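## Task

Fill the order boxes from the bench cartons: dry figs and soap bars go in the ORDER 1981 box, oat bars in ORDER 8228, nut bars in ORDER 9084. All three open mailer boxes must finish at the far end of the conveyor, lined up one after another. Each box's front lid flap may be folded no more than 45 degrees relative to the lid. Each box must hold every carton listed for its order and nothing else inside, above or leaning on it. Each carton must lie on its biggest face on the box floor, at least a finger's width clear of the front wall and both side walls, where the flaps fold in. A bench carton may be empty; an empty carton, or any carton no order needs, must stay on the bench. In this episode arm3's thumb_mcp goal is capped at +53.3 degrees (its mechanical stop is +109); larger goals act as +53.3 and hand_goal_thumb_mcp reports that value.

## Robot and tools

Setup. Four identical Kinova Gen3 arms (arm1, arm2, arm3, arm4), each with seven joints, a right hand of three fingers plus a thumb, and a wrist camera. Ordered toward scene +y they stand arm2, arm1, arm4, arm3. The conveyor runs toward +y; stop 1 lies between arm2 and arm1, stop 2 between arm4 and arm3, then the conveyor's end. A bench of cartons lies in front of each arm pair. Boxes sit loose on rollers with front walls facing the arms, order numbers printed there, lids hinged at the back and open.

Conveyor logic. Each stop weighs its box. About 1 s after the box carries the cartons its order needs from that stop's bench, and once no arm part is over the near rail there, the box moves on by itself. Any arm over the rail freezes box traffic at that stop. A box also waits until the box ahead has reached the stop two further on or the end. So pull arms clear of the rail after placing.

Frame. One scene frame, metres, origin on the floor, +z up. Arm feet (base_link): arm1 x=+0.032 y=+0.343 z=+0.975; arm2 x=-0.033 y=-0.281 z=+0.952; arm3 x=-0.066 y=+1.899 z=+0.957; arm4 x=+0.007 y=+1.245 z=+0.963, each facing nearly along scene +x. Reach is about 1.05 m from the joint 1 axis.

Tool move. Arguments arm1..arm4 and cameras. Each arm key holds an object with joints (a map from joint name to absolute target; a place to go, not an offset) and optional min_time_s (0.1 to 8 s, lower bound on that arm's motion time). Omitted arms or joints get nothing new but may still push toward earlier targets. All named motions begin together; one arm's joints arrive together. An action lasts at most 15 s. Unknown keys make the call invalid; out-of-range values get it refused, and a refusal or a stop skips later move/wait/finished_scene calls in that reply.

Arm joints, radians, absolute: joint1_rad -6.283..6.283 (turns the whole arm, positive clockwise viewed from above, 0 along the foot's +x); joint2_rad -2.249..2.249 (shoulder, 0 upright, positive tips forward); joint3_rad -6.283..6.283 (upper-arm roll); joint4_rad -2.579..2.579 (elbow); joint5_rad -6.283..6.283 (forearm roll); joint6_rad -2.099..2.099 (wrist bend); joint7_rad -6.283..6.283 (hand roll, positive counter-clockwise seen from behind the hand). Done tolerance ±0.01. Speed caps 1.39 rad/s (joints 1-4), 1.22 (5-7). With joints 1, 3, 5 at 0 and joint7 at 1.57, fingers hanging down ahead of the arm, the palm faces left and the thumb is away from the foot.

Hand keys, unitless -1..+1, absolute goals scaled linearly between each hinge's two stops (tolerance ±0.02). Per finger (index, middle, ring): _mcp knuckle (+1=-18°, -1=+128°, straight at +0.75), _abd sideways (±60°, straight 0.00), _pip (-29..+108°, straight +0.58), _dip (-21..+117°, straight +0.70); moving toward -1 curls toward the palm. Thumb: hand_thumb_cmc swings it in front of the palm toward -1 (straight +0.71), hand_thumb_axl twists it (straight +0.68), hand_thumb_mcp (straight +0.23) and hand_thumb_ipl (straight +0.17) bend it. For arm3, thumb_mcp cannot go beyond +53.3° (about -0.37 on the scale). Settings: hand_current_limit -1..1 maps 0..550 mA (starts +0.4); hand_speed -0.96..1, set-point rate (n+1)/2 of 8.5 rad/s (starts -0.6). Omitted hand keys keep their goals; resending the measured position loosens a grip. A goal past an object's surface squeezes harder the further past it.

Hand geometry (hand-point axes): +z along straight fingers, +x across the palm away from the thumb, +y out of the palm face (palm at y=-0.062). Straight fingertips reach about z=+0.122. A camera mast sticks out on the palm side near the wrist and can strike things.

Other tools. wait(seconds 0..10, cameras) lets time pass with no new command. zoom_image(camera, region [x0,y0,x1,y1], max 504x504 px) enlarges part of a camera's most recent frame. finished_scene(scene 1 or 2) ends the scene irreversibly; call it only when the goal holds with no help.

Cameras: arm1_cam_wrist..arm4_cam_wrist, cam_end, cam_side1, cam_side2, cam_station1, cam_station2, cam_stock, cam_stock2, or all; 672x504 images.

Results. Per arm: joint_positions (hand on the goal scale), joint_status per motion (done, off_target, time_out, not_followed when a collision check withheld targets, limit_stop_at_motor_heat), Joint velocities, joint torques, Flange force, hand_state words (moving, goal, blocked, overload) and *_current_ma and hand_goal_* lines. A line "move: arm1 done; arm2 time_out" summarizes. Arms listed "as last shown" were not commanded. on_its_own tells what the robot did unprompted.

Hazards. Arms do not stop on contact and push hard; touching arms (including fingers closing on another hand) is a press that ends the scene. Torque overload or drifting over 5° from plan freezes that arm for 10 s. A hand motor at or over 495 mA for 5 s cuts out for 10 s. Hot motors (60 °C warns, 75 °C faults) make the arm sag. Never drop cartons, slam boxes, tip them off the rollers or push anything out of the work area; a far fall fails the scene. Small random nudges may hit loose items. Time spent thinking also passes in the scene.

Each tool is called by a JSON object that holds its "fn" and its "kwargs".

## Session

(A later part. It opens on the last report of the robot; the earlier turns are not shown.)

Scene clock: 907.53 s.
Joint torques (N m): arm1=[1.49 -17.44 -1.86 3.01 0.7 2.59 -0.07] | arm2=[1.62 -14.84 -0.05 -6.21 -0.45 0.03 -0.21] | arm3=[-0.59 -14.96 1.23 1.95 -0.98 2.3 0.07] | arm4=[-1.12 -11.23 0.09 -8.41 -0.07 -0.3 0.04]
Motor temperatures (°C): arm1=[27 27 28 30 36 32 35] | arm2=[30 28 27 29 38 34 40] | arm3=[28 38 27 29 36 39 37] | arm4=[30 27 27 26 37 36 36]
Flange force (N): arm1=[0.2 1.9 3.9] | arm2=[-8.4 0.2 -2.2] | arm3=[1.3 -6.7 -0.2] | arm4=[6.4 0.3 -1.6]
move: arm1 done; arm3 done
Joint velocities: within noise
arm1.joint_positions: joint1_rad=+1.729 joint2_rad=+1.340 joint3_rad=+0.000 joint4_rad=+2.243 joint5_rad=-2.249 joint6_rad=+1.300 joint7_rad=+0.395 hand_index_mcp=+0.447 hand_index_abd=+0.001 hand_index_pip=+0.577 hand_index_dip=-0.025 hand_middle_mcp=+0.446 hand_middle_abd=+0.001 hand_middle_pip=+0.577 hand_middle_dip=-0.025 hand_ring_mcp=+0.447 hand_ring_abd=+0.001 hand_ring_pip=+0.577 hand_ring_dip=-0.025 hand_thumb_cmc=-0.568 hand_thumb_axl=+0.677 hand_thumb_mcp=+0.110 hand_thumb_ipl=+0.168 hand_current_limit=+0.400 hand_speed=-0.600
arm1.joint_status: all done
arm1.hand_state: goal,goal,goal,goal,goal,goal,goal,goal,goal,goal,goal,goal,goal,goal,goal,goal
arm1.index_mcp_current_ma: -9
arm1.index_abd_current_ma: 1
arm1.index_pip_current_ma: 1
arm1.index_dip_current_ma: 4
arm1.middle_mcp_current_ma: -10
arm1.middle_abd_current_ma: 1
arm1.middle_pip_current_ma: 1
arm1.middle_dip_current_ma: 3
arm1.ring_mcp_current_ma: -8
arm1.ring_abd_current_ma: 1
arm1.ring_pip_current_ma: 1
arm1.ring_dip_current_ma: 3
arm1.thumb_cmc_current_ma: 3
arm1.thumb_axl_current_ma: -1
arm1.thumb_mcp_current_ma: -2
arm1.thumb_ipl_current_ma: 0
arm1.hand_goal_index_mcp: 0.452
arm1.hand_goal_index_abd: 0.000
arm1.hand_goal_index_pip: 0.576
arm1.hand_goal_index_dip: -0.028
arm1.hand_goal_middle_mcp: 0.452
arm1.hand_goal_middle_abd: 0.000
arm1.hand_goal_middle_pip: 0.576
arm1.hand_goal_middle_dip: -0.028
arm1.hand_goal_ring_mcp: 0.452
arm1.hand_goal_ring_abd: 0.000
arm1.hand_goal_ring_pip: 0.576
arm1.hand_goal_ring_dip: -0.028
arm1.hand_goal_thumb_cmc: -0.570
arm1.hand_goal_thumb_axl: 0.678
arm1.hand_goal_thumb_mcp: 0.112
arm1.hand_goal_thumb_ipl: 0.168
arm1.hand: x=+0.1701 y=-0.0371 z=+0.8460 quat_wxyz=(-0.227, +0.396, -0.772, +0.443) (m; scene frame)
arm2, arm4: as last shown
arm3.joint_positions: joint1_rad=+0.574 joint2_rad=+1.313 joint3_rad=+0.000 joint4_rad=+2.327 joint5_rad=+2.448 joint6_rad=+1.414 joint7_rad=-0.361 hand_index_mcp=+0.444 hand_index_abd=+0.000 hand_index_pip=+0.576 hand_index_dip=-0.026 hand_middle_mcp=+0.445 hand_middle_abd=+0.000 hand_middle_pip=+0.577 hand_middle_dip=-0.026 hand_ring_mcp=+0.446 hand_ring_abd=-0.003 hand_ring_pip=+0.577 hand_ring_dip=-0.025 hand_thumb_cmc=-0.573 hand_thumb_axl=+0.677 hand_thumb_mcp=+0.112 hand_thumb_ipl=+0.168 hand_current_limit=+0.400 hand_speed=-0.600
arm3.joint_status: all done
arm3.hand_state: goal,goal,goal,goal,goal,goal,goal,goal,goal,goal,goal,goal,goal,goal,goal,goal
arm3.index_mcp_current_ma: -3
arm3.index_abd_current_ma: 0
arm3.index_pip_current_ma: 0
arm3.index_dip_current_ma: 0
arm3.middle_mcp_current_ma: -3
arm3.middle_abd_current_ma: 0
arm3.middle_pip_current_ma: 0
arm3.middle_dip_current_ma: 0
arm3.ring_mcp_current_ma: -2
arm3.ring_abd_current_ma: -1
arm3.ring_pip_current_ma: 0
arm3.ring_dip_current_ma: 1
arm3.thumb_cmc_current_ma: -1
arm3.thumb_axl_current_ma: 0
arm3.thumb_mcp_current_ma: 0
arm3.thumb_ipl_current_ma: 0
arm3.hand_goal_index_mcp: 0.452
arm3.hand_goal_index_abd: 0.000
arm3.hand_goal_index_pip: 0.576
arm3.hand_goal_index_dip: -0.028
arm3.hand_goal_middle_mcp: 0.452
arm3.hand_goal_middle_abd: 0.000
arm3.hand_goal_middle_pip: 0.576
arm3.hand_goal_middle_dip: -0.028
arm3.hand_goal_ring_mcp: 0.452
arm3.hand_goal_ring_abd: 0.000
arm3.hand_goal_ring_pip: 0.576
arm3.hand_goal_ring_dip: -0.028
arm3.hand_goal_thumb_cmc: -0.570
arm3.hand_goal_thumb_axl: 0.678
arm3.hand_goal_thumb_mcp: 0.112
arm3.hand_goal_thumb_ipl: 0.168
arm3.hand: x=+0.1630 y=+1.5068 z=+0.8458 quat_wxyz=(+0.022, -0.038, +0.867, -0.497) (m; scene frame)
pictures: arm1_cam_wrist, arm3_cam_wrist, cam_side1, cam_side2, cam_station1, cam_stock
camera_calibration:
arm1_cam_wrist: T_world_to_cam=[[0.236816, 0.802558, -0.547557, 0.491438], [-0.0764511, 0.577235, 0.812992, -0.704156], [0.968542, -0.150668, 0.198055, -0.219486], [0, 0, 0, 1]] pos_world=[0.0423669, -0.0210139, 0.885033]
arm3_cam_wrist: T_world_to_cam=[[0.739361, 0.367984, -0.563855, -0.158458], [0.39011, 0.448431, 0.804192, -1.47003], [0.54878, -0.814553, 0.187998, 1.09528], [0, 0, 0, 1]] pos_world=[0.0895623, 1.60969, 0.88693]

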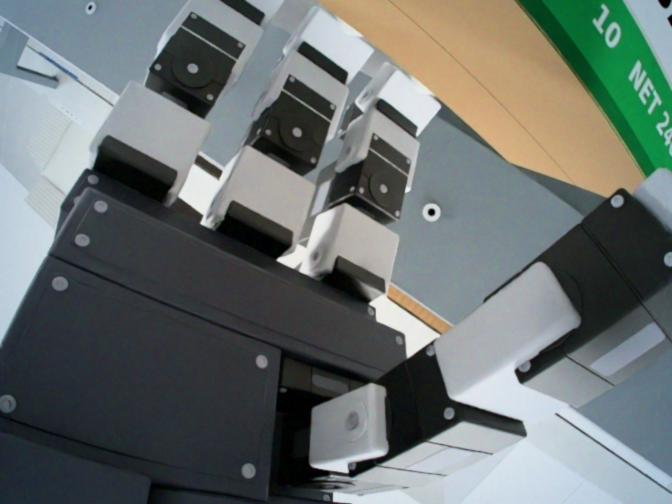

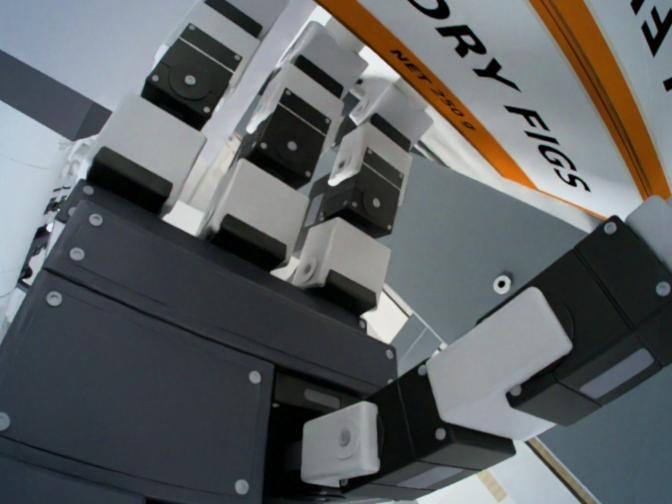

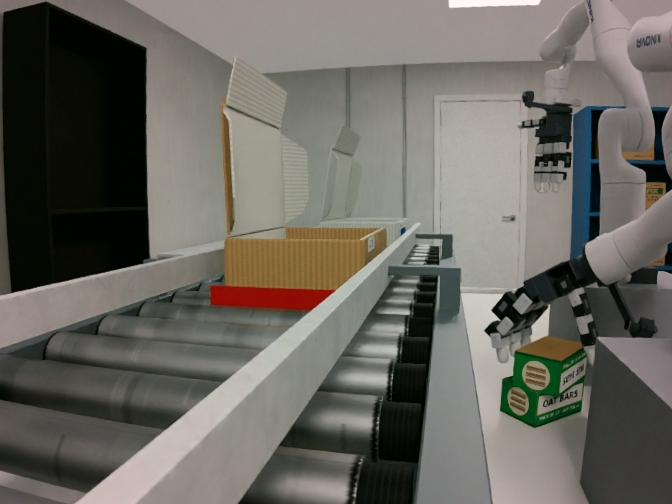

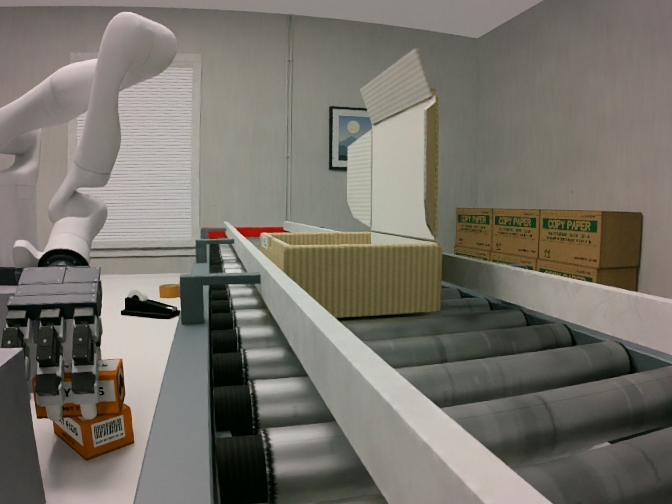

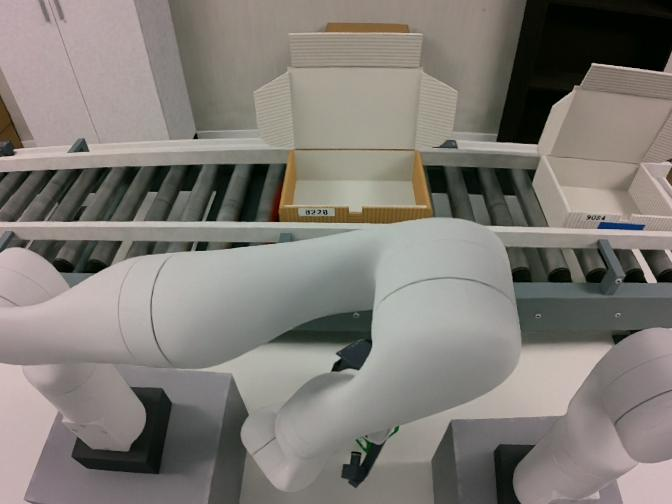

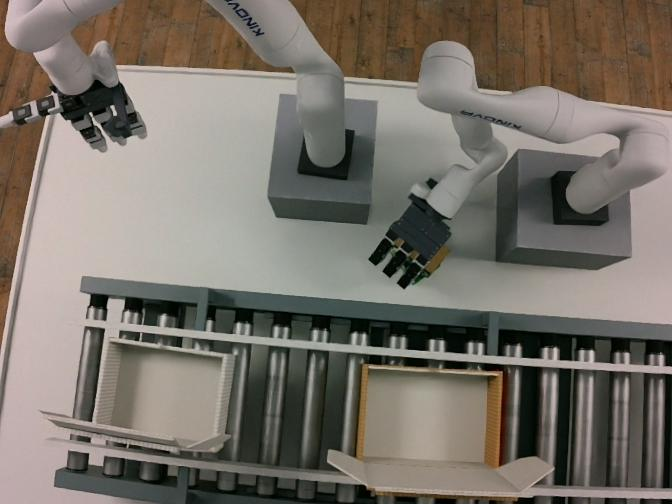

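{"fn": "move", "kwargs": {"arm3": {"joints": {"hand_index_mcp": 0.12, "hand_middle_mcp": 0.12, "hand_thumb_mcp": -0.2}}, "arm1": {"joints": {"hand_index_mcp": 0.12, "hand_middle_mcp": 0.12, "hand_thumb_mcp": -0.2}}, "cameras": ["arm3_cam_wrist", "arm1_cam_wrist", "cam_side1", "cam_side2"]}}

{"fn": "zoom_image", "kwargs": {"camera": "cam_side1", "region": [480, 210, 650, 440]}}

{"fn": "zoom_image", "kwargs": {"camera": "cam_side2", "region": [0, 270, 170, 480]}}

Scene clock: 935.50 s.
Joint torques (N m): arm1=[1.88 -15.67 -0.42 3.27 0.15 1.26 0.02] | arm2=[1.61 -14.87 0.1 -6.22 -0.46 -0.01 -0.19] | arm3=[-0.5 -13.14 0.28 1.99 -0.56 1.27 0.16] | arm4=[-1.15 -11.26 0.03 -8.41 -0.07 -0.28 0]
Motor temperatures (°C): arm1=[27 27 28 29 36 33 35] | arm2=[30 28 27 29 38 34 40] | arm3=[28 38 27 29 36 39 37] | arm4=[30 27 27 26 37 36 36]
Flange force (N): arm1=[0.0 -2.1 3.1] | arm2=[-8.5 0.3 -2.3] | arm3=[1.5 -10.2 -2.6] | arm4=[6.5 0.2 -1.5]
move: arm1 off_target; arm3 off_target
Joint velocities: within noise
arm1.joint_positions: joint1_rad=+1.729 joint2_rad=+1.340 joint3_rad=+0.000 joint4_rad=+2.243 joint5_rad=-2.249 joint6_rad=+1.301 joint7_rad=+0.395 hand_index_mcp=+0.212 hand_index_abd=+0.001 hand_index_pip=+0.595 hand_index_dip=-0.024 hand_middle_mcp=+0.212 hand_middle_abd=+0.001 hand_middle_pip=+0.597 hand_middle_dip=-0.025 hand_ring_mcp=+0.447 hand_ring_abd=+0.001 hand_ring_pip=+0.577 hand_ring_dip=-0.025 hand_thumb_cmc=-0.567 hand_thumb_axl=+0.678 hand_thumb_mcp=-0.078 hand_thumb_ipl=+0.184 hand_current_limit=+0.400 hand_speed=-0.600
arm1.joint_status: hand_index_mcp off_target (ended at +0.212, target +0.120); hand_middle_mcp off_target (ended at +0.212, target +0.120); hand_thumb_mcp off_target (ended at -0.078, target -0.200)
arm1.hand_state: blocked,goal,goal,goal,blocked,goal,blocked,goal,goal,goal,goal,goal,goal,goal,blocked,goal
arm1.index_mcp_current_ma: 342
arm1.index_abd_current_ma: 1
arm1.index_pip_current_ma: 43
arm1.index_dip_current_ma: 6
arm1.middle_mcp_current_ma: 344
arm1.middle_abd_current_ma: 1
arm1.middle_pip_current_ma: 49
arm1.middle_dip_current_ma: 5
arm1.ring_mcp_current_ma: -8
arm1.ring_abd_current_ma: 1
arm1.ring_pip_current_ma: 1
arm1.ring_dip_current_ma: 3
arm1.thumb_cmc_current_ma: 3
arm1.thumb_axl_current_ma: 0
arm1.thumb_mcp_current_ma: 385
arm1.thumb_ipl_current_ma: 50
arm1.hand_goal_index_mcp: 0.120
arm1.hand_goal_index_abd: 0.000
arm1.hand_goal_index_pip: 0.576
arm1.hand_goal_index_dip: -0.028
arm1.hand_goal_middle_mcp: 0.120
arm1.hand_goal_middle_abd: 0.000
arm1.hand_goal_middle_pip: 0.576
arm1.hand_goal_middle_dip: -0.028
arm1.hand_goal_ring_mcp: 0.452
arm1.hand_goal_ring_abd: 0.000
arm1.hand_goal_ring_pip: 0.576
arm1.hand_goal_ring_dip: -0.028
arm1.hand_goal_thumb_cmc: -0.570
arm1.hand_goal_thumb_axl: 0.678
arm1.hand_goal_thumb_mcp: -0.200
arm1.hand_goal_thumb_ipl: 0.168
arm1.hand: x=+0.1701 y=-0.0371 z=+0.8460 quat_wxyz=(-0.227, +0.396, -0.772, +0.443) (m; scene frame)
arm2, arm4: as last shown
arm3.joint_positions: joint1_rad=+0.574 joint2_rad=+1.313 joint3_rad=+0.000 joint4_rad=+2.327 joint5_rad=+2.448 joint6_rad=+1.414 joint7_rad=-0.361 hand_index_mcp=+0.205 hand_index_abd=+0.000 hand_index_pip=+0.592 hand_index_dip=-0.024 hand_middle_mcp=+0.184 hand_middle_abd=+0.000 hand_middle_pip=+0.591 hand_middle_dip=-0.024 hand_ring_mcp=+0.446 hand_ring_abd=-0.003 hand_ring_pip=+0.577 hand_ring_dip=-0.025 hand_thumb_cmc=-0.571 hand_thumb_axl=+0.677 hand_thumb_mcp=-0.066 hand_thumb_ipl=+0.189 hand_current_limit=+0.400 hand_speed=-0.600
arm3.joint_status: hand_index_mcp off_target (ended at +0.205, target +0.120); hand_middle_mcp off_target (ended at +0.184, target +0.120); hand_thumb_mcp off_target (ended at -0.066, target -0.200)
arm3.hand_state: blocked,goal,goal,goal,blocked,goal,goal,goal,goal,goal,goal,goal,goal,goal,blocked,blocked
arm3.index_mcp_current_ma: 186
arm3.index_abd_current_ma: 0
arm3.index_pip_current_ma: 11
arm3.index_dip_current_ma: 1
arm3.middle_mcp_current_ma: 118
arm3.middle_abd_current_ma: 0
arm3.middle_pip_current_ma: 10
arm3.middle_dip_current_ma: 1
arm3.ring_mcp_current_ma: -2
arm3.ring_abd_current_ma: -1
arm3.ring_pip_current_ma: 0
arm3.ring_dip_current_ma: 1
arm3.thumb_cmc_current_ma: 0
arm3.thumb_axl_current_ma: 0
arm3.thumb_mcp_current_ma: 385
arm3.thumb_ipl_current_ma: 27
arm3.hand_goal_index_mcp: 0.120
arm3.hand_goal_index_abd: 0.000
arm3.hand_goal_index_pip: 0.576
arm3.hand_goal_index_dip: -0.028
arm3.hand_goal_middle_mcp: 0.120
arm3.hand_goal_middle_abd: 0.000
arm3.hand_goal_middle_pip: 0.576
arm3.hand_goal_middle_dip: -0.028
arm3.hand_goal_ring_mcp: 0.452
arm3.hand_goal_ring_abd: 0.000
arm3.hand_goal_ring_pip: 0.576
arm3.hand_goal_ring_dip: -0.028
arm3.hand_goal_thumb_cmc: -0.570
arm3.hand_goal_thumb_axl: 0.678
arm3.hand_goal_thumb_mcp: -0.200
arm3.hand_goal_thumb_ipl: 0.168
arm3.hand: x=+0.1630 y=+1.5068 z=+0.8458 quat_wxyz=(+0.022, -0.038, +0.867, -0.497) (m; scene frame)
pictures: arm1_cam_wrist, arm3_cam_wrist, cam_side1, cam_side2
camera_calibration:
arm1_cam_wrist: T_world_to_cam=[[0.236738, 0.80257, -0.547573, 0.491455], [-0.0765072, 0.577243, 0.81298, -0.704143], [0.968556, -0.15057, 0.198058, -0.219487], [0, 0, 0, 1]] pos_world=[0.0423671, -0.0210137, 0.885033]
arm3_cam_wrist: T_world_to_cam=[[0.739361, 0.367984, -0.563855, -0.158458], [0.39011, 0.448431, 0.804192, -1.47003], [0.54878, -0.814553, 0.187998, 1.09528], [0, 0, 0, 1]] pos_world=[0.0895623, 1.60969, 0.88693]

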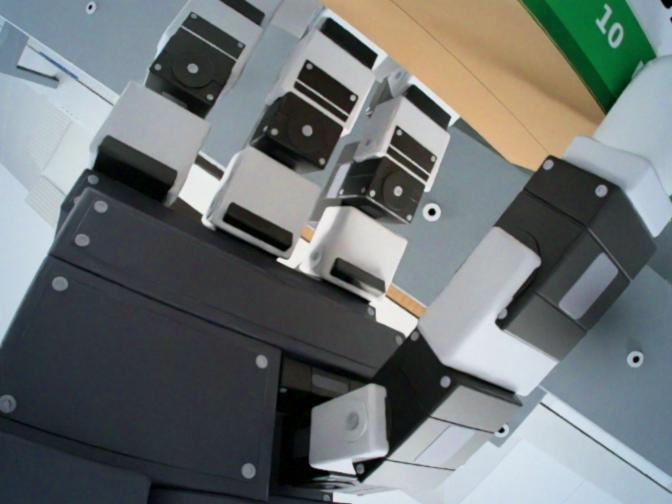

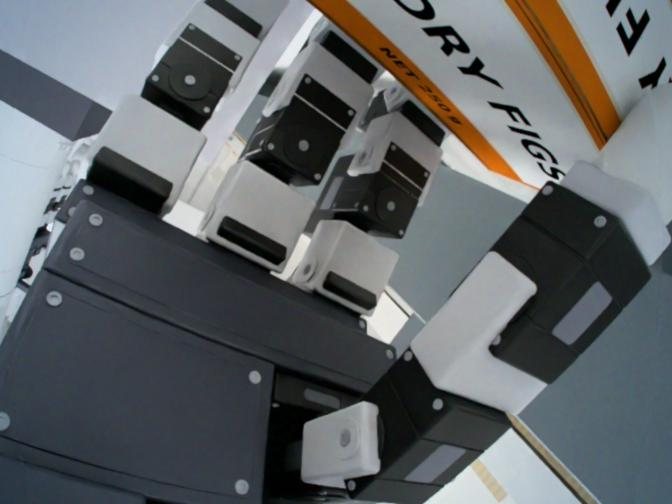

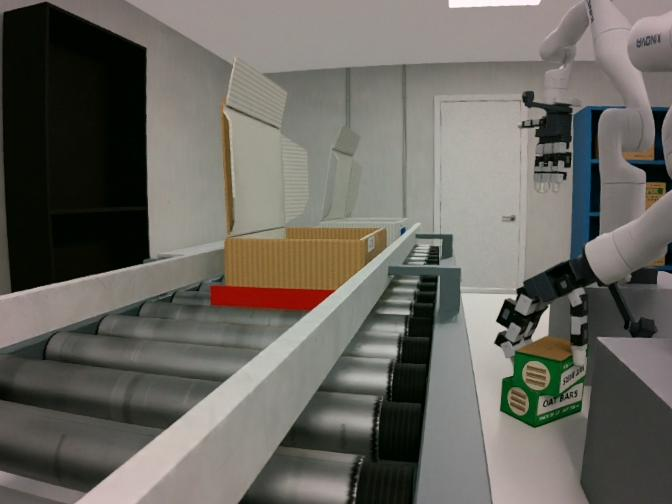

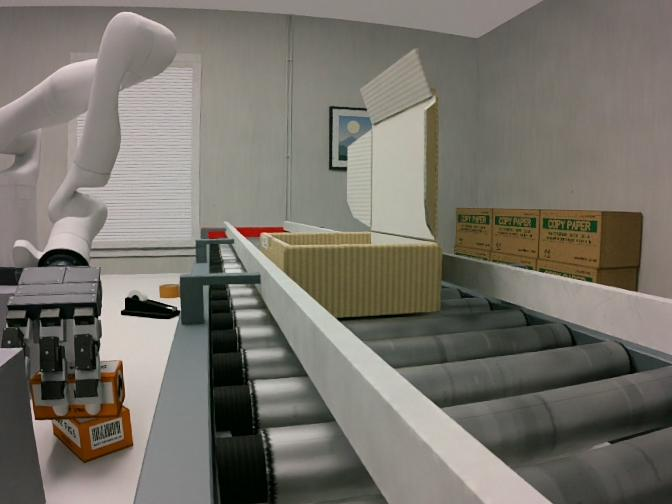

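Scaled by 2.191.

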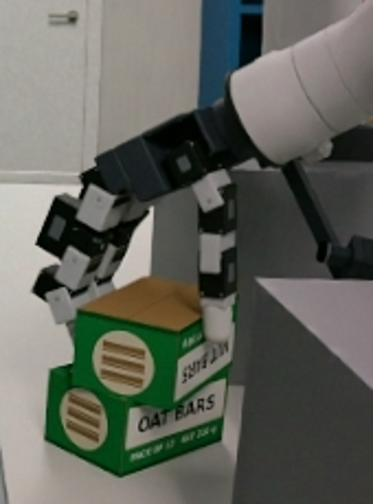

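Scaled by 2.400.

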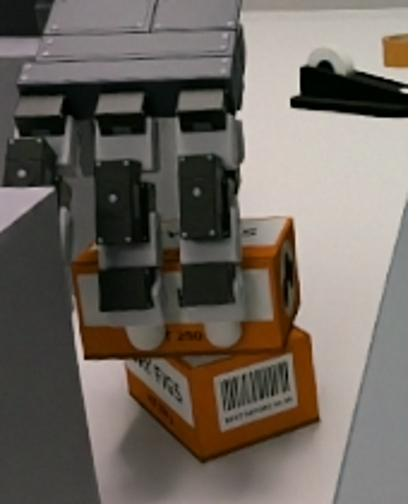

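{"fn": "move", "kwargs": {"arm3": {"joints": {"joint1_rad": 0.5616, "joint2_rad": 1.149, "joint4_rad": 2.442, "joint5_rad": 2.4026, "joint6_rad": 1.363, "joint7_rad": -0.3447}, "min_time_s": 3}, "arm1": {"joints": {"joint1_rad": 1.7918, "joint2_rad": 1.1928, "joint4_rad": 2.3428, "joint5_rad": -2.1522, "joint6_rad": 1.2392, "joint7_rad": 0.3794}, "min_time_s": 3}, "cameras": ["cam_station2", "cam_side1", "cam_side2"]}}

{"fn": "wait", "kwargs": {"seconds": 0.5}}

Scene clock: 954.27 s.
Joint torques (N m): arm1=[1.51 -17.58 -2.26 3.06 0.8 3.01 -0.15] | arm2=[1.64 -14.82 0.02 -6.25 -0.42 -0.05 -0.17] | arm3=[-0.36 -15.23 1.48 1.72 -1.09 2.72 0.01] | arm4=[-1.11 -11.23 0.06 -8.36 -0.07 -0.3 0.03]
Motor temperatures (°C): arm1=[27 27 28 29 36 33 35] | arm2=[30 28 27 29 38 34 40] | arm3=[28 38 27 29 36 39 37] | arm4=[30 27 27 26 37 36 36]
Flange force (N): arm1=[0.3 4.1 5.4] | arm2=[-8.4 0.4 -2.3] | arm3=[0.9 -4.5 0.8] | arm4=[6.3 0.3 -1.7]
move: arm1 done; arm3 done
Joint velocities: within noise
arm1.joint_positions: joint1_rad=+1.792 joint2_rad=+1.193 joint3_rad=+0.000 joint4_rad=+2.343 joint5_rad=-2.152 joint6_rad=+1.239 joint7_rad=+0.379 hand_index_mcp=+0.187 hand_index_abd=-0.003 hand_index_pip=+0.600 hand_index_dip=-0.007 hand_middle_mcp=+0.151 hand_middle_abd=-0.001 hand_middle_pip=+0.601 hand_middle_dip=-0.014 hand_ring_mcp=+0.447 hand_ring_abd=+0.001 hand_ring_pip=+0.577 hand_ring_dip=-0.025 hand_thumb_cmc=-0.564 hand_thumb_axl=+0.680 hand_thumb_mcp=-0.082 hand_thumb_ipl=+0.189 hand_current_limit=+0.400 hand_speed=-0.600
arm1.joint_status: all done
arm1.hand_state: blocked,goal,blocked,blocked,blocked,goal,blocked,goal,goal,goal,goal,goal,goal,goal,blocked,blocked
arm1.index_mcp_current_ma: 230
arm1.index_abd_current_ma: -3
arm1.index_pip_current_ma: 58
arm1.index_dip_current_ma: 47
arm1.middle_mcp_current_ma: 85
arm1.middle_abd_current_ma: -1
arm1.middle_pip_current_ma: 61
arm1.middle_dip_current_ma: 29
arm1.ring_mcp_current_ma: -8
arm1.ring_abd_current_ma: 1
arm1.ring_pip_current_ma: 1
arm1.ring_dip_current_ma: 3
arm1.thumb_cmc_current_ma: 10
arm1.thumb_axl_current_ma: 3
arm1.thumb_mcp_current_ma: 385
arm1.thumb_ipl_current_ma: 69
arm1.hand_goal_index_mcp: 0.120
arm1.hand_goal_index_abd: 0.000
arm1.hand_goal_index_pip: 0.576
arm1.hand_goal_index_dip: -0.028
arm1.hand_goal_middle_mcp: 0.120
arm1.hand_goal_middle_abd: 0.000
arm1.hand_goal_middle_pip: 0.576
arm1.hand_goal_middle_dip: -0.028
arm1.hand_goal_ring_mcp: 0.452
arm1.hand_goal_ring_abd: 0.000
arm1.hand_goal_ring_pip: 0.576
arm1.hand_goal_ring_dip: -0.028
arm1.hand_goal_thumb_cmc: -0.570
arm1.hand_goal_thumb_axl: 0.678
arm1.hand_goal_thumb_mcp: -0.200
arm1.hand_goal_thumb_ipl: 0.168
arm1.on_its_own: hand_index_mcp moved -0.024 toward your old target +0.120; hand_middle_mcp moved -0.061 toward your old target +0.120
arm1.hand: x=+0.1582 y=-0.0213 z=+0.8991 quat_wxyz=(-0.235, +0.411, -0.764, +0.439) (m; scene frame)
arm2, arm4: as last shown
arm3.joint_positions: joint1_rad=+0.562 joint2_rad=+1.149 joint3_rad=+0.000 joint4_rad=+2.442 joint5_rad=+2.403 joint6_rad=+1.363 joint7_rad=-0.345 hand_index_mcp=+0.205 hand_index_abd=-0.002 hand_index_pip=+0.605 hand_index_dip=-0.008 hand_middle_mcp=+0.153 hand_middle_abd=+0.000 hand_middle_pip=+0.598 hand_middle_dip=-0.016 hand_ring_mcp=+0.446 hand_ring_abd=-0.003 hand_ring_pip=+0.577 hand_ring_dip=-0.025 hand_thumb_cmc=-0.566 hand_thumb_axl=+0.678 hand_thumb_mcp=-0.096 hand_thumb_ipl=+0.192 hand_current_limit=+0.400 hand_speed=-0.600
arm3.joint_status: all done
arm3.hand_state: blocked,goal,blocked,blocked,blocked,goal,blocked,goal,goal,goal,goal,goal,goal,goal,blocked,blocked
arm3.index_mcp_current_ma: 185
arm3.index_abd_current_ma: 0
arm3.index_pip_current_ma: 29
arm3.index_dip_current_ma: 16
arm3.middle_mcp_current_ma: 38
arm3.middle_abd_current_ma: 0
arm3.middle_pip_current_ma: 18
arm3.middle_dip_current_ma: 6
arm3.ring_mcp_current_ma: -2
arm3.ring_abd_current_ma: -1
arm3.ring_pip_current_ma: 0
arm3.ring_dip_current_ma: 1
arm3.thumb_cmc_current_ma: 1
arm3.thumb_axl_current_ma: 0
arm3.thumb_mcp_current_ma: 361
arm3.thumb_ipl_current_ma: 34
arm3.hand_goal_index_mcp: 0.120
arm3.hand_goal_index_abd: 0.000
arm3.hand_goal_index_pip: 0.576
arm3.hand_goal_index_dip: -0.028
arm3.hand_goal_middle_mcp: 0.120
arm3.hand_goal_middle_abd: 0.000
arm3.hand_goal_middle_pip: 0.576
arm3.hand_goal_middle_dip: -0.028
arm3.hand_goal_ring_mcp: 0.452
arm3.hand_goal_ring_abd: 0.000
arm3.hand_goal_ring_pip: 0.576
arm3.hand_goal_ring_dip: -0.028
arm3.hand_goal_thumb_cmc: -0.570
arm3.hand_goal_thumb_axl: 0.678
arm3.hand_goal_thumb_mcp: -0.200
arm3.hand_goal_thumb_ipl: 0.168
arm3.on_its_own: hand_middle_mcp moved -0.032 toward your old target +0.120; hand_thumb_mcp moved -0.030 toward your old target -0.200
arm3.hand: x=+0.1503 y=+1.5131 z=+0.9038 quat_wxyz=(+0.013, -0.023, +0.867, -0.497) (m; scene frame)
pictures: cam_side1, cam_side2, cam_station2

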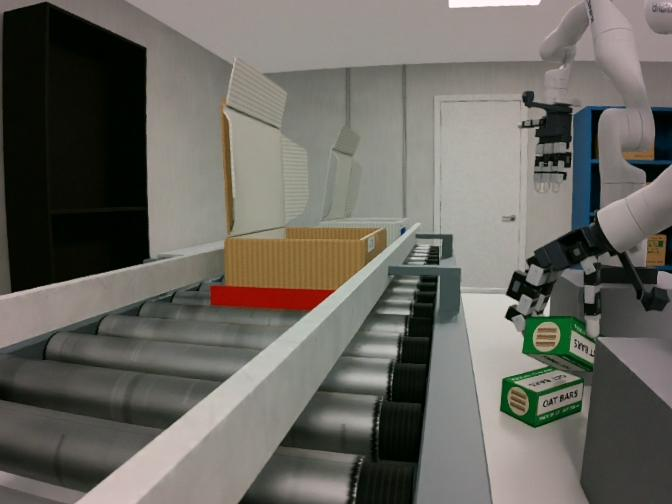

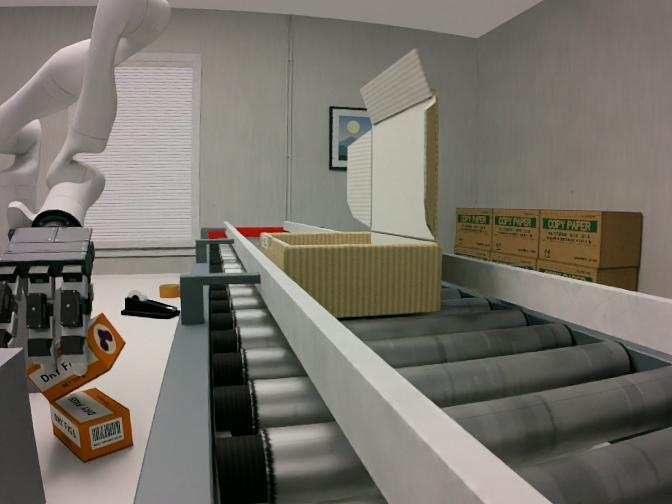

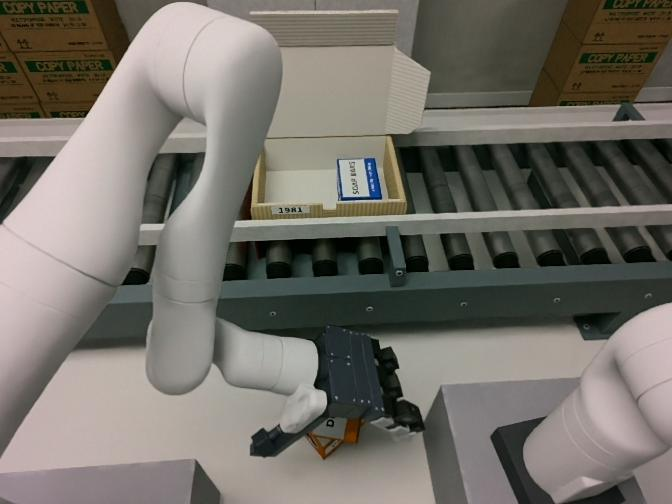

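Scene clock: 954.77 s.
Joint torques (N m): arm1=[1.48 -17.54 -2.23 2.99 0.84 3.04 -0.16] | arm2=[1.65 -14.86 0.09 -6.26 -0.46 0.01 -0.13] | arm3=[-0.49 -15.19 1.47 1.66 -1.18 2.71 -0.04] | arm4=[-1.09 -11.24 0.04 -8.4 -0.04 -0.28 0.01]
Motor temperatures (°C): arm1=[27 27 28 29 36 33 35] | arm2=[30 28 27 29 38 34 40] | arm3=[28 38 27 29 36 39 37] | arm4=[30 27 27 26 37 36 36]
Flange force (N): arm1=[0.1 3.9 5.3] | arm2=[-8.4 0.6 -2.1] | arm3=[1.5 -4.9 1.1] | arm4=[6.4 0.3 -1.5]
Joint velocities: within noise
arm1.joint_positions: joint1_rad=+1.792 joint2_rad=+1.193 joint3_rad=+0.000 joint4_rad=+2.343 joint5_rad=-2.152 joint6_rad=+1.239 joint7_rad=+0.379 hand_index_mcp=+0.187 hand_index_abd=-0.003 hand_index_pip=+0.600 hand_index_dip=-0.007 hand_middle_mcp=+0.151 hand_middle_abd=-0.001 hand_middle_pip=+0.601 hand_middle_dip=-0.014 hand_ring_mcp=+0.447 hand_ring_abd=+0.001 hand_ring_pip=+0.577 hand_ring_dip=-0.025 hand_thumb_cmc=-0.564 hand_thumb_axl=+0.680 hand_thumb_mcp=-0.082 hand_thumb_ipl=+0.189 hand_current_limit=+0.400 hand_speed=-0.600
arm1.joint_status: all done
arm1.hand_state: blocked,goal,blocked,blocked,blocked,goal,blocked,goal,goal,goal,goal,goal,goal,goal,blocked,blocked
arm1.index_mcp_current_ma: 230
arm1.index_abd_current_ma: -3
arm1.index_pip_current_ma: 58
arm1.index_dip_current_ma: 47
arm1.middle_mcp_current_ma: 85
arm1.middle_abd_current_ma: -1
arm1.middle_pip_current_ma: 61
arm1.middle_dip_current_ma: 29
arm1.ring_mcp_current_ma: -8
arm1.ring_abd_current_ma: 1
arm1.ring_pip_current_ma: 1
arm1.ring_dip_current_ma: 3
arm1.thumb_cmc_current_ma: 10
arm1.thumb_axl_current_ma: 3
arm1.thumb_mcp_current_ma: 385
arm1.thumb_ipl_current_ma: 69
arm1.hand_goal_index_mcp: 0.120
arm1.hand_goal_index_abd: 0.000
arm1.hand_goal_index_pip: 0.576
arm1.hand_goal_index_dip: -0.028
arm1.hand_goal_middle_mcp: 0.120
arm1.hand_goal_middle_abd: 0.000
arm1.hand_goal_middle_pip: 0.576
arm1.hand_goal_middle_dip: -0.028
arm1.hand_goal_ring_mcp: 0.452
arm1.hand_goal_ring_abd: 0.000
arm1.hand_goal_ring_pip: 0.576
arm1.hand_goal_ring_dip: -0.028
arm1.hand_goal_thumb_cmc: -0.570
arm1.hand_goal_thumb_axl: 0.678
arm1.hand_goal_thumb_mcp: -0.200
arm1.hand_goal_thumb_ipl: 0.168
arm1.hand: x=+0.1582 y=-0.0213 z=+0.8991 quat_wxyz=(-0.235, +0.411, -0.764, +0.439) (m; scene frame)
arm2.joint_positions: joint1_rad=+1.410 joint2_rad=+0.300 joint3_rad=-0.084 joint4_rad=+1.600 joint5_rad=-0.042 joint6_rad=+1.200 joint7_rad=+1.833 hand_index_mcp=+0.753 hand_index_abd=+0.000 hand_index_pip=+0.577 hand_index_dip=+0.696 hand_middle_mcp=+0.753 hand_middle_abd=+0.000 hand_middle_pip=+0.577 hand_middle_dip=+0.696 hand_ring_mcp=+0.753 hand_ring_abd=+0.000 hand_ring_pip=+0.577 hand_ring_dip=+0.696 hand_thumb_cmc=+0.714 hand_thumb_axl=+0.677 hand_thumb_mcp=+0.224 hand_thumb_ipl=+0.168 hand_current_limit=+0.400 hand_speed=-0.600
arm2.joint_status: not commanded
arm2.hand_state: goal,goal,goal,goal,goal,goal,goal,goal,goal,goal,goal,goal,goal,goal,goal,goal
arm2.index_mcp_current_ma: 0
arm2.index_abd_current_ma: 0
arm2.index_pip_current_ma: 0
arm2.index_dip_current_ma: 0
arm2.middle_mcp_current_ma: 0
arm2.middle_abd_current_ma: 0
arm2.middle_pip_current_ma: 0
arm2.middle_dip_current_ma: 0
arm2.ring_mcp_current_ma: 0
arm2.ring_abd_current_ma: 0
arm2.ring_pip_current_ma: 0
arm2.ring_dip_current_ma: 0
arm2.thumb_cmc_current_ma: 0
arm2.thumb_axl_current_ma: 0
arm2.thumb_mcp_current_ma: 0
arm2.thumb_ipl_current_ma: 0
arm2.hand_goal_index_mcp: 0.754
arm2.hand_goal_index_abd: 0.000
arm2.hand_goal_index_pip: 0.576
arm2.hand_goal_index_dip: 0.696
arm2.hand_goal_middle_mcp: 0.754
arm2.hand_goal_middle_abd: 0.000
arm2.hand_goal_middle_pip: 0.576
arm2.hand_goal_middle_dip: 0.696
arm2.hand_goal_ring_mcp: 0.754
arm2.hand_goal_ring_abd: 0.000
arm2.hand_goal_ring_pip: 0.576
arm2.hand_goal_ring_dip: 0.696
arm2.hand_goal_thumb_cmc: 0.714
arm2.hand_goal_thumb_axl: 0.678
arm2.hand_goal_thumb_mcp: 0.226
arm2.hand_goal_thumb_ipl: 0.168
arm2.hand: x=+0.1164 y=-0.6998 z=+1.2359 quat_wxyz=(+0.033, +0.544, +0.838, +0.010) (m; scene frame)
arm3.joint_positions: joint1_rad=+0.562 joint2_rad=+1.149 joint3_rad=+0.000 joint4_rad=+2.442 joint5_rad=+2.403 joint6_rad=+1.363 joint7_rad=-0.345 hand_index_mcp=+0.205 hand_index_abd=-0.002 hand_index_pip=+0.605 hand_index_dip=-0.008 hand_middle_mcp=+0.153 hand_middle_abd=+0.000 hand_middle_pip=+0.598 hand_middle_dip=-0.016 hand_ring_mcp=+0.446 hand_ring_abd=-0.003 hand_ring_pip=+0.577 hand_ring_dip=-0.025 hand_thumb_cmc=-0.566 hand_thumb_axl=+0.678 hand_thumb_mcp=-0.096 hand_thumb_ipl=+0.192 hand_current_limit=+0.400 hand_speed=-0.600
arm3.joint_status: all done
arm3.hand_state: blocked,goal,blocked,blocked,blocked,goal,blocked,goal,goal,goal,goal,goal,goal,goal,blocked,blocked
arm3.index_mcp_current_ma: 185
arm3.index_abd_current_ma: 0
arm3.index_pip_current_ma: 29
arm3.index_dip_current_ma: 16
arm3.middle_mcp_current_ma: 38
arm3.middle_abd_current_ma: 0
arm3.middle_pip_current_ma: 18
arm3.middle_dip_current_ma: 6
arm3.ring_mcp_current_ma: -2
arm3.ring_abd_current_ma: -1
arm3.ring_pip_current_ma: 0
arm3.ring_dip_current_ma: 1
arm3.thumb_cmc_current_ma: 1
arm3.thumb_axl_current_ma: 0
arm3.thumb_mcp_current_ma: 361
arm3.thumb_ipl_current_ma: 34
arm3.hand_goal_index_mcp: 0.120
arm3.hand_goal_index_abd: 0.000
arm3.hand_goal_index_pip: 0.576
arm3.hand_goal_index_dip: -0.028
arm3.hand_goal_middle_mcp: 0.120
arm3.hand_goal_middle_abd: 0.000
arm3.hand_goal_middle_pip: 0.576
arm3.hand_goal_middle_dip: -0.028
arm3.hand_goal_ring_mcp: 0.452
arm3.hand_goal_ring_abd: 0.000
arm3.hand_goal_ring_pip: 0.576
arm3.hand_goal_ring_dip: -0.028
arm3.hand_goal_thumb_cmc: -0.570
arm3.hand_goal_thumb_axl: 0.678
arm3.hand_goal_thumb_mcp: -0.200
arm3.hand_goal_thumb_ipl: 0.168
arm3.hand: x=+0.1504 y=+1.5130 z=+0.9038 quat_wxyz=(+0.013, -0.023, +0.867, -0.497) (m; scene frame)
arm4.joint_positions: joint1_rad=+1.720 joint2_rad=+0.300 joint3_rad=-0.040 joint4_rad=+1.600 joint5_rad=-0.014 joint6_rad=+1.200 joint7_rad=+1.867 hand_index_mcp=+0.753 hand_index_abd=+0.000 hand_index_pip=+0.577 hand_index_dip=+0.696 hand_middle_mcp=+0.753 hand_middle_abd=+0.000 hand_middle_pip=+0.577 hand_middle_dip=+0.696 hand_ring_mcp=+0.753 hand_ring_abd=+0.000 hand_ring_pip=+0.577 hand_ring_dip=+0.696 hand_thumb_cmc=+0.714 hand_thumb_axl=+0.677 hand_thumb_mcp=+0.223 hand_thumb_ipl=+0.168 hand_current_limit=+0.400 hand_speed=-0.600
arm4.joint_status: not commanded
arm4.hand_state: goal,goal,goal,goal,goal,goal,goal,goal,goal,goal,goal,goal,goal,goal,goal,goal
arm4.index_mcp_current_ma: -3
arm4.index_abd_current_ma: 0
arm4.index_pip_current_ma: 2
arm4.index_dip_current_ma: 0
arm4.middle_mcp_current_ma: -3
arm4.middle_abd_current_ma: 0
arm4.middle_pip_current_ma: 2
arm4.middle_dip_current_ma: 0
arm4.ring_mcp_current_ma: -3
arm4.ring_abd_current_ma: 0
arm4.ring_pip_current_ma: 2
arm4.ring_dip_current_ma: 0
arm4.thumb_cmc_current_ma: 1
arm4.thumb_axl_current_ma: -3
arm4.thumb_mcp_current_ma: -11
arm4.thumb_ipl_current_ma: -1
arm4.hand_goal_index_mcp: 0.754
arm4.hand_goal_index_abd: 0.000
arm4.hand_goal_index_pip: 0.576
arm4.hand_goal_index_dip: 0.696
arm4.hand_goal_middle_mcp: 0.754
arm4.hand_goal_middle_abd: 0.000
arm4.hand_goal_middle_pip: 0.576
arm4.hand_goal_middle_dip: 0.696
arm4.hand_goal_ring_mcp: 0.754
arm4.hand_goal_ring_abd: 0.000
arm4.hand_goal_ring_pip: 0.576
arm4.hand_goal_ring_dip: 0.696
arm4.hand_goal_thumb_cmc: 0.714
arm4.hand_goal_thumb_axl: 0.678
arm4.hand_goal_thumb_mcp: 0.226
arm4.hand_goal_thumb_ipl: 0.168
arm4.hand: x=+0.0901 y=+0.8197 z=+1.2540 quat_wxyz=(+0.027, +0.581, +0.813, -0.013) (m; scene frame)
wait: 0.50 s; at rest by 0.27 s
pictures: none

{"fn": "move", "kwargs": {"arm3": {"joints": {"joint1_rad": 0.5742, "joint2_rad": 1.3127, "joint4_rad": 2.3271, "joint5_rad": 2.4478, "joint6_rad": 1.4139, "joint7_rad": -0.3606}, "min_time_s": 3}, "arm1": {"joints": {"joint1_rad": 1.7288, "joint2_rad": 1.3401, "joint4_rad": 2.2434, "joint5_rad": -2.2494, "joint6_rad": 1.3005, "joint7_rad": 0.3946}, "min_time_s": 3}, "cameras": ["cam_side1", "cam_side2"]}}

{"fn": "move", "kwargs": {"arm3": {"joints": {"hand_index_mcp": 0.36, "hand_middle_mcp": 0.36, "hand_thumb_mcp": 0.02, "hand_thumb_cmc": -0.686}}, "arm1": {"joints": {"hand_index_mcp": 0.36, "hand_middle_mcp": 0.36, "hand_thumb_mcp": 0.02, "hand_thumb_cmc": -0.686}}, "cameras": ["cam_side1", "cam_side2", "arm1_cam_wrist", "arm3_cam_wrist"]}}

{"fn": "zoom_image", "kwargs": {"camera": "cam_side1", "region": [480, 210, 650, 440]}}

{"fn": "zoom_image", "kwargs": {"camera": "cam_side2", "region": [0, 270, 170, 480]}}

Scene clock: 1116.83 s.
Joint torques (N m): arm1=[0.97 -15.77 -1.8 1.25 0.1 2.1 0.18] | arm2=[1.73 -14.85 0.01 -6.18 -0.47 -0.03 -0.13] | arm3=[0.07 -11.21 0.8 0.62 -0.56 0.92 0.29] | arm4=[-1.12 -11.24 0.03 -8.45 -0.08 -0.3 0.02]
Motor temperatures (°C): arm1=[27 29 28 29 36 32 35] | arm2=[30 28 27 29 38 34 39] | arm3=[28 39 27 29 36 39 37] | arm4=[30 27 27 26 37 36 36]
Flange force (N): arm1=[-0.5 -3.1 -3.1] | arm2=[-8.8 0.6 -2.4] | arm3=[1.3 -15.0 -9.3] | arm4=[6.6 0.3 -1.5]
move: arm1 done; arm3 done
Joint velocities: within noise
arm1.joint_positions: joint1_rad=+1.729 joint2_rad=+1.340 joint3_rad=+0.000 joint4_rad=+2.243 joint5_rad=-2.249 joint6_rad=+1.300 joint7_rad=+0.395 hand_index_mcp=+0.175 hand_index_abd=-0.002 hand_index_pip=+0.600 hand_index_dip=-0.014 hand_middle_mcp=+0.151 hand_middle_abd=-0.001 hand_middle_pip=+0.598 hand_middle_dip=-0.021 hand_ring_mcp=+0.447 hand_ring_abd=+0.001 hand_ring_pip=+0.577 hand_ring_dip=-0.025 hand_thumb_cmc=-0.553 hand_thumb_axl=+0.683 hand_thumb_mcp=-0.053 hand_thumb_ipl=+0.206 hand_current_limit=+0.400 hand_speed=-0.600
arm1.joint_status: all done
arm1.hand_state: blocked,goal,blocked,goal,blocked,goal,blocked,goal,goal,goal,goal,goal,goal,goal,blocked,blocked
arm1.index_mcp_current_ma: 176
arm1.index_abd_current_ma: -2
arm1.index_pip_current_ma: 58
arm1.index_dip_current_ma: 27
arm1.middle_mcp_current_ma: 86
arm1.middle_abd_current_ma: -1
arm1.middle_pip_current_ma: 51
arm1.middle_dip_current_ma: 11
arm1.ring_mcp_current_ma: -8
arm1.ring_abd_current_ma: 1
arm1.ring_pip_current_ma: 1
arm1.ring_dip_current_ma: 3
arm1.thumb_cmc_current_ma: 38
arm1.thumb_axl_current_ma: 11
arm1.thumb_mcp_current_ma: 385
arm1.thumb_ipl_current_ma: 148
arm1.hand_goal_index_mcp: 0.120
arm1.hand_goal_index_abd: 0.000
arm1.hand_goal_index_pip: 0.576
arm1.hand_goal_index_dip: -0.028
arm1.hand_goal_middle_mcp: 0.120
arm1.hand_goal_middle_abd: 0.000
arm1.hand_goal_middle_pip: 0.576
arm1.hand_goal_middle_dip: -0.028
arm1.hand_goal_ring_mcp: 0.452
arm1.hand_goal_ring_abd: 0.000
arm1.hand_goal_ring_pip: 0.576
arm1.hand_goal_ring_dip: -0.028
arm1.hand_goal_thumb_cmc: -0.570
arm1.hand_goal_thumb_axl: 0.678
arm1.hand_goal_thumb_mcp: -0.200
arm1.hand_goal_thumb_ipl: 0.168
arm1.hand: x=+0.1701 y=-0.0371 z=+0.8460 quat_wxyz=(-0.227, +0.396, -0.772, +0.443) (m; scene frame)
arm2, arm4: as last shown
arm3.joint_positions: joint1_rad=+0.574 joint2_rad=+1.313 joint3_rad=+0.000 joint4_rad=+2.327 joint5_rad=+2.448 joint6_rad=+1.414 joint7_rad=-0.361 hand_index_mcp=+0.196 hand_index_abd=-0.008 hand_index_pip=+0.607 hand_index_dip=-0.013 hand_middle_mcp=+0.158 hand_middle_abd=-0.004 hand_middle_pip=+0.598 hand_middle_dip=-0.020 hand_ring_mcp=+0.446 hand_ring_abd=-0.003 hand_ring_pip=+0.577 hand_ring_dip=-0.025 hand_thumb_cmc=-0.541 hand_thumb_axl=+0.686 hand_thumb_mcp=-0.087 hand_thumb_ipl=+0.216 hand_current_limit=+0.400 hand_speed=-0.600
arm3.joint_status: all done
arm3.hand_state: blocked,goal,blocked,goal,blocked,goal,blocked,goal,goal,goal,goal,goal,blocked,goal,blocked,blocked
arm3.index_mcp_current_ma: 156
arm3.index_abd_current_ma: -3
arm3.index_pip_current_ma: 31
arm3.index_dip_current_ma: 10
arm3.middle_mcp_current_ma: 49
arm3.middle_abd_current_ma: -1
arm3.middle_pip_current_ma: 18
arm3.middle_dip_current_ma: 3
arm3.ring_mcp_current_ma: -2
arm3.ring_abd_current_ma: -1
arm3.ring_pip_current_ma: 0
arm3.ring_dip_current_ma: 1
arm3.thumb_cmc_current_ma: 29
arm3.thumb_axl_current_ma: 5
arm3.thumb_mcp_current_ma: 385
arm3.thumb_ipl_current_ma: 108
arm3.hand_goal_index_mcp: 0.120
arm3.hand_goal_index_abd: 0.000
arm3.hand_goal_index_pip: 0.576
arm3.hand_goal_index_dip: -0.028
arm3.hand_goal_middle_mcp: 0.120
arm3.hand_goal_middle_abd: 0.000
arm3.hand_goal_middle_pip: 0.576
arm3.hand_goal_middle_dip: -0.028
arm3.hand_goal_ring_mcp: 0.452
arm3.hand_goal_ring_abd: 0.000
arm3.hand_goal_ring_pip: 0.576
arm3.hand_goal_ring_dip: -0.028
arm3.hand_goal_thumb_cmc: -0.570
arm3.hand_goal_thumb_axl: 0.678
arm3.hand_goal_thumb_mcp: -0.200
arm3.hand_goal_thumb_ipl: 0.168
arm3.hand: x=+0.1630 y=+1.5068 z=+0.8459 quat_wxyz=(+0.022, -0.038, +0.867, -0.497) (m; scene frame)
pictures: cam_side1, cam_side2

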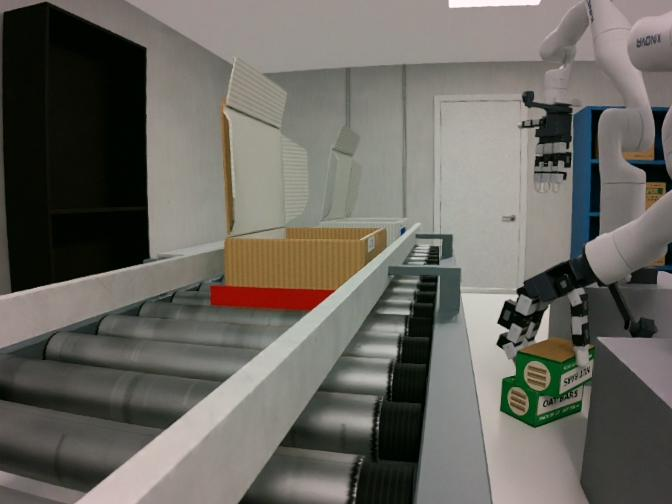

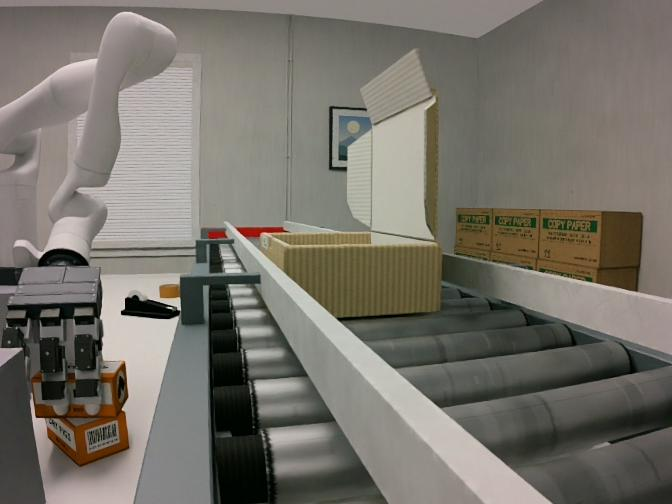

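Scene clock: 1117.47 s.
Joint torques (N m): arm1=[1.52 -17.47 -1.86 2.98 0.71 2.57 -0.05] | arm2=[1.63 -14.97 0.07 -6.27 -0.45 0.02 -0.11] | arm3=[-0.42 -14.96 1.15 1.99 -1.01 2.34 0] | arm4=[-1.12 -11.23 0.05 -8.41 -0.06 -0.27 0.06]
Motor temperatures (°C): arm1=[27 29 28 29 36 32 35] | arm2=[30 28 27 29 38 34 39] | arm3=[28 39 27 29 36 39 37] | arm4=[30 27 27 26 37 36 36]
Flange force (N): arm1=[0.0 1.9 3.9] | arm2=[-8.6 0.5 -2.0] | arm3=[0.8 -6.8 0.0] | arm4=[6.4 0.4 -1.5]
move: arm1 done; arm3 done
Joint velocities: within noise
arm1.joint_positions: joint1_rad=+1.729 joint2_rad=+1.340 joint3_rad=+0.000 joint4_rad=+2.243 joint5_rad=-2.249 joint6_rad=+1.300 joint7_rad=+0.395 hand_index_mcp=+0.346 hand_index_abd=-0.002 hand_index_pip=+0.578 hand_index_dip=-0.024 hand_middle_mcp=+0.345 hand_middle_abd=-0.001 hand_middle_pip=+0.578 hand_middle_dip=-0.025 hand_ring_mcp=+0.447 hand_ring_abd=+0.001 hand_ring_pip=+0.577 hand_ring_dip=-0.025 hand_thumb_cmc=-0.682 hand_thumb_axl=+0.681 hand_thumb_mcp=+0.016 hand_thumb_ipl=+0.170 hand_current_limit=+0.400 hand_speed=-0.600
arm1.joint_status: all done
arm1.hand_state: goal,goal,goal,goal,goal,goal,goal,goal,goal,goal,goal,goal,goal,goal,goal,goal
arm1.index_mcp_current_ma: -31
arm1.index_abd_current_ma: -2
arm1.index_pip_current_ma: 2
arm1.index_dip_current_ma: 5
arm1.middle_mcp_current_ma: -34
arm1.middle_abd_current_ma: -1
arm1.middle_pip_current_ma: 2
arm1.middle_dip_current_ma: 4
arm1.ring_mcp_current_ma: -8
arm1.ring_abd_current_ma: 1
arm1.ring_pip_current_ma: 1
arm1.ring_dip_current_ma: 3
arm1.thumb_cmc_current_ma: 6
arm1.thumb_axl_current_ma: 4
arm1.thumb_mcp_current_ma: -7
arm1.thumb_ipl_current_ma: 3
arm1.hand_goal_index_mcp: 0.360
arm1.hand_goal_index_abd: 0.000
arm1.hand_goal_index_pip: 0.576
arm1.hand_goal_index_dip: -0.028
arm1.hand_goal_middle_mcp: 0.360
arm1.hand_goal_middle_abd: 0.000
arm1.hand_goal_middle_pip: 0.576
arm1.hand_goal_middle_dip: -0.028
arm1.hand_goal_ring_mcp: 0.452
arm1.hand_goal_ring_abd: 0.000
arm1.hand_goal_ring_pip: 0.576
arm1.hand_goal_ring_dip: -0.028
arm1.hand_goal_thumb_cmc: -0.686
arm1.hand_goal_thumb_axl: 0.678
arm1.hand_goal_thumb_mcp: 0.020
arm1.hand_goal_thumb_ipl: 0.168
arm1.hand: x=+0.1701 y=-0.0371 z=+0.8460 quat_wxyz=(-0.227, +0.396, -0.772, +0.443) (m; scene frame)
arm2, arm4: as last shown
arm3.joint_positions: joint1_rad=+0.574 joint2_rad=+1.313 joint3_rad=+0.000 joint4_rad=+2.327 joint5_rad=+2.448 joint6_rad=+1.414 joint7_rad=-0.361 hand_index_mcp=+0.345 hand_index_abd=-0.003 hand_index_pip=+0.578 hand_index_dip=-0.025 hand_middle_mcp=+0.347 hand_middle_abd=-0.003 hand_middle_pip=+0.578 hand_middle_dip=-0.025 hand_ring_mcp=+0.446 hand_ring_abd=-0.003 hand_ring_pip=+0.577 hand_ring_dip=-0.025 hand_thumb_cmc=-0.682 hand_thumb_axl=+0.680 hand_thumb_mcp=+0.016 hand_thumb_ipl=+0.170 hand_current_limit=+0.400 hand_speed=-0.600
arm3.joint_status: all done
arm3.hand_state: goal,goal,goal,goal,goal,goal,goal,goal,goal,goal,goal,goal,goal,goal,goal,goal
arm3.index_mcp_current_ma: -10
arm3.index_abd_current_ma: -1
arm3.index_pip_current_ma: 0
arm3.index_dip_current_ma: 1
arm3.middle_mcp_current_ma: -9
arm3.middle_abd_current_ma: 0
arm3.middle_pip_current_ma: 0
arm3.middle_dip_current_ma: 1
arm3.ring_mcp_current_ma: -2
arm3.ring_abd_current_ma: -1
arm3.ring_pip_current_ma: 0
arm3.ring_dip_current_ma: 1
arm3.thumb_cmc_current_ma: 1
arm3.thumb_axl_current_ma: 1
arm3.thumb_mcp_current_ma: -2
arm3.thumb_ipl_current_ma: 1
arm3.hand_goal_index_mcp: 0.360
arm3.hand_goal_index_abd: 0.000
arm3.hand_goal_index_pip: 0.576
arm3.hand_goal_index_dip: -0.028
arm3.hand_goal_middle_mcp: 0.360
arm3.hand_goal_middle_abd: 0.000
arm3.hand_goal_middle_pip: 0.576
arm3.hand_goal_middle_dip: -0.028
arm3.hand_goal_ring_mcp: 0.452
arm3.hand_goal_ring_abd: 0.000
arm3.hand_goal_ring_pip: 0.576
arm3.hand_goal_ring_dip: -0.028
arm3.hand_goal_thumb_cmc: -0.686
arm3.hand_goal_thumb_axl: 0.678
arm3.hand_goal_thumb_mcp: 0.020
arm3.hand_goal_thumb_ipl: 0.168
arm3.hand: x=+0.1630 y=+1.5068 z=+0.8458 quat_wxyz=(+0.022, -0.038, +0.867, -0.497) (m; scene frame)
pictures: arm1_cam_wrist, arm3_cam_wrist, cam_side1, cam_side2
camera_calibration:
arm1_cam_wrist: T_world_to_cam=[[0.236685, 0.802577, -0.547585, 0.491468], [-0.0764283, 0.577232, 0.812995, -0.70416], [0.968576, -0.150573, 0.197962, -0.219403], [0, 0, 0, 1]] pos_world=[0.0423671, -0.0210137, 0.885033]
arm3_cam_wrist: T_world_to_cam=[[0.739361, 0.367984, -0.563855, -0.158458], [0.39011, 0.448431, 0.804192, -1.47003], [0.54878, -0.814553, 0.187998, 1.09528], [0, 0, 0, 1]] pos_world=[0.0895623, 1.60969, 0.88693]

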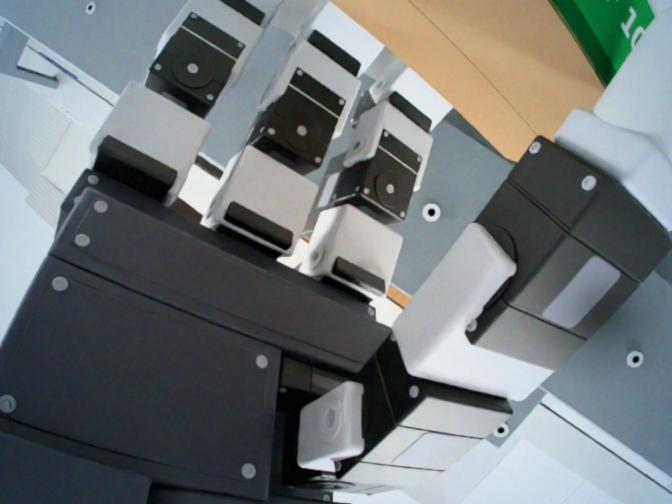

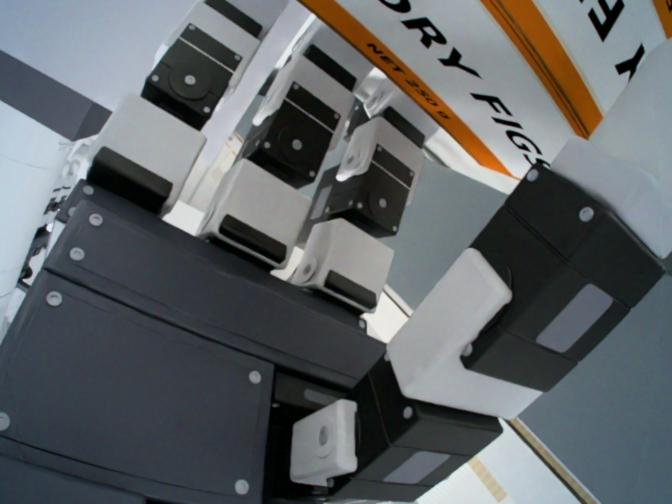

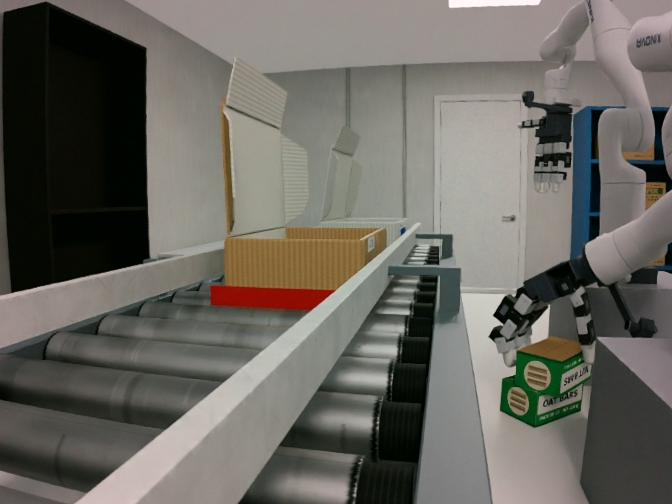

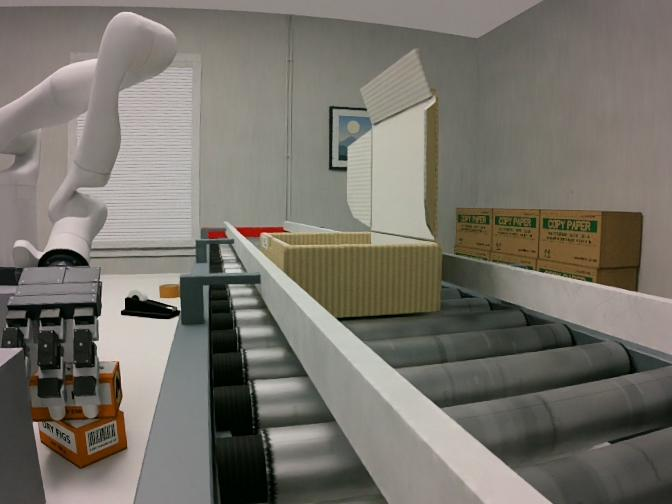

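Scaled by 2.191.

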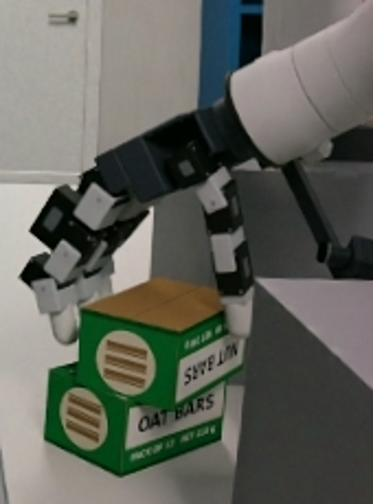

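Scaled by 2.400.

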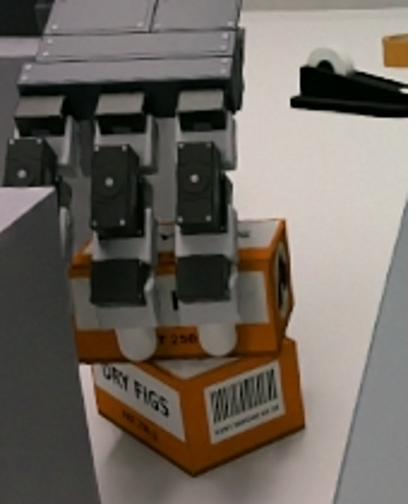

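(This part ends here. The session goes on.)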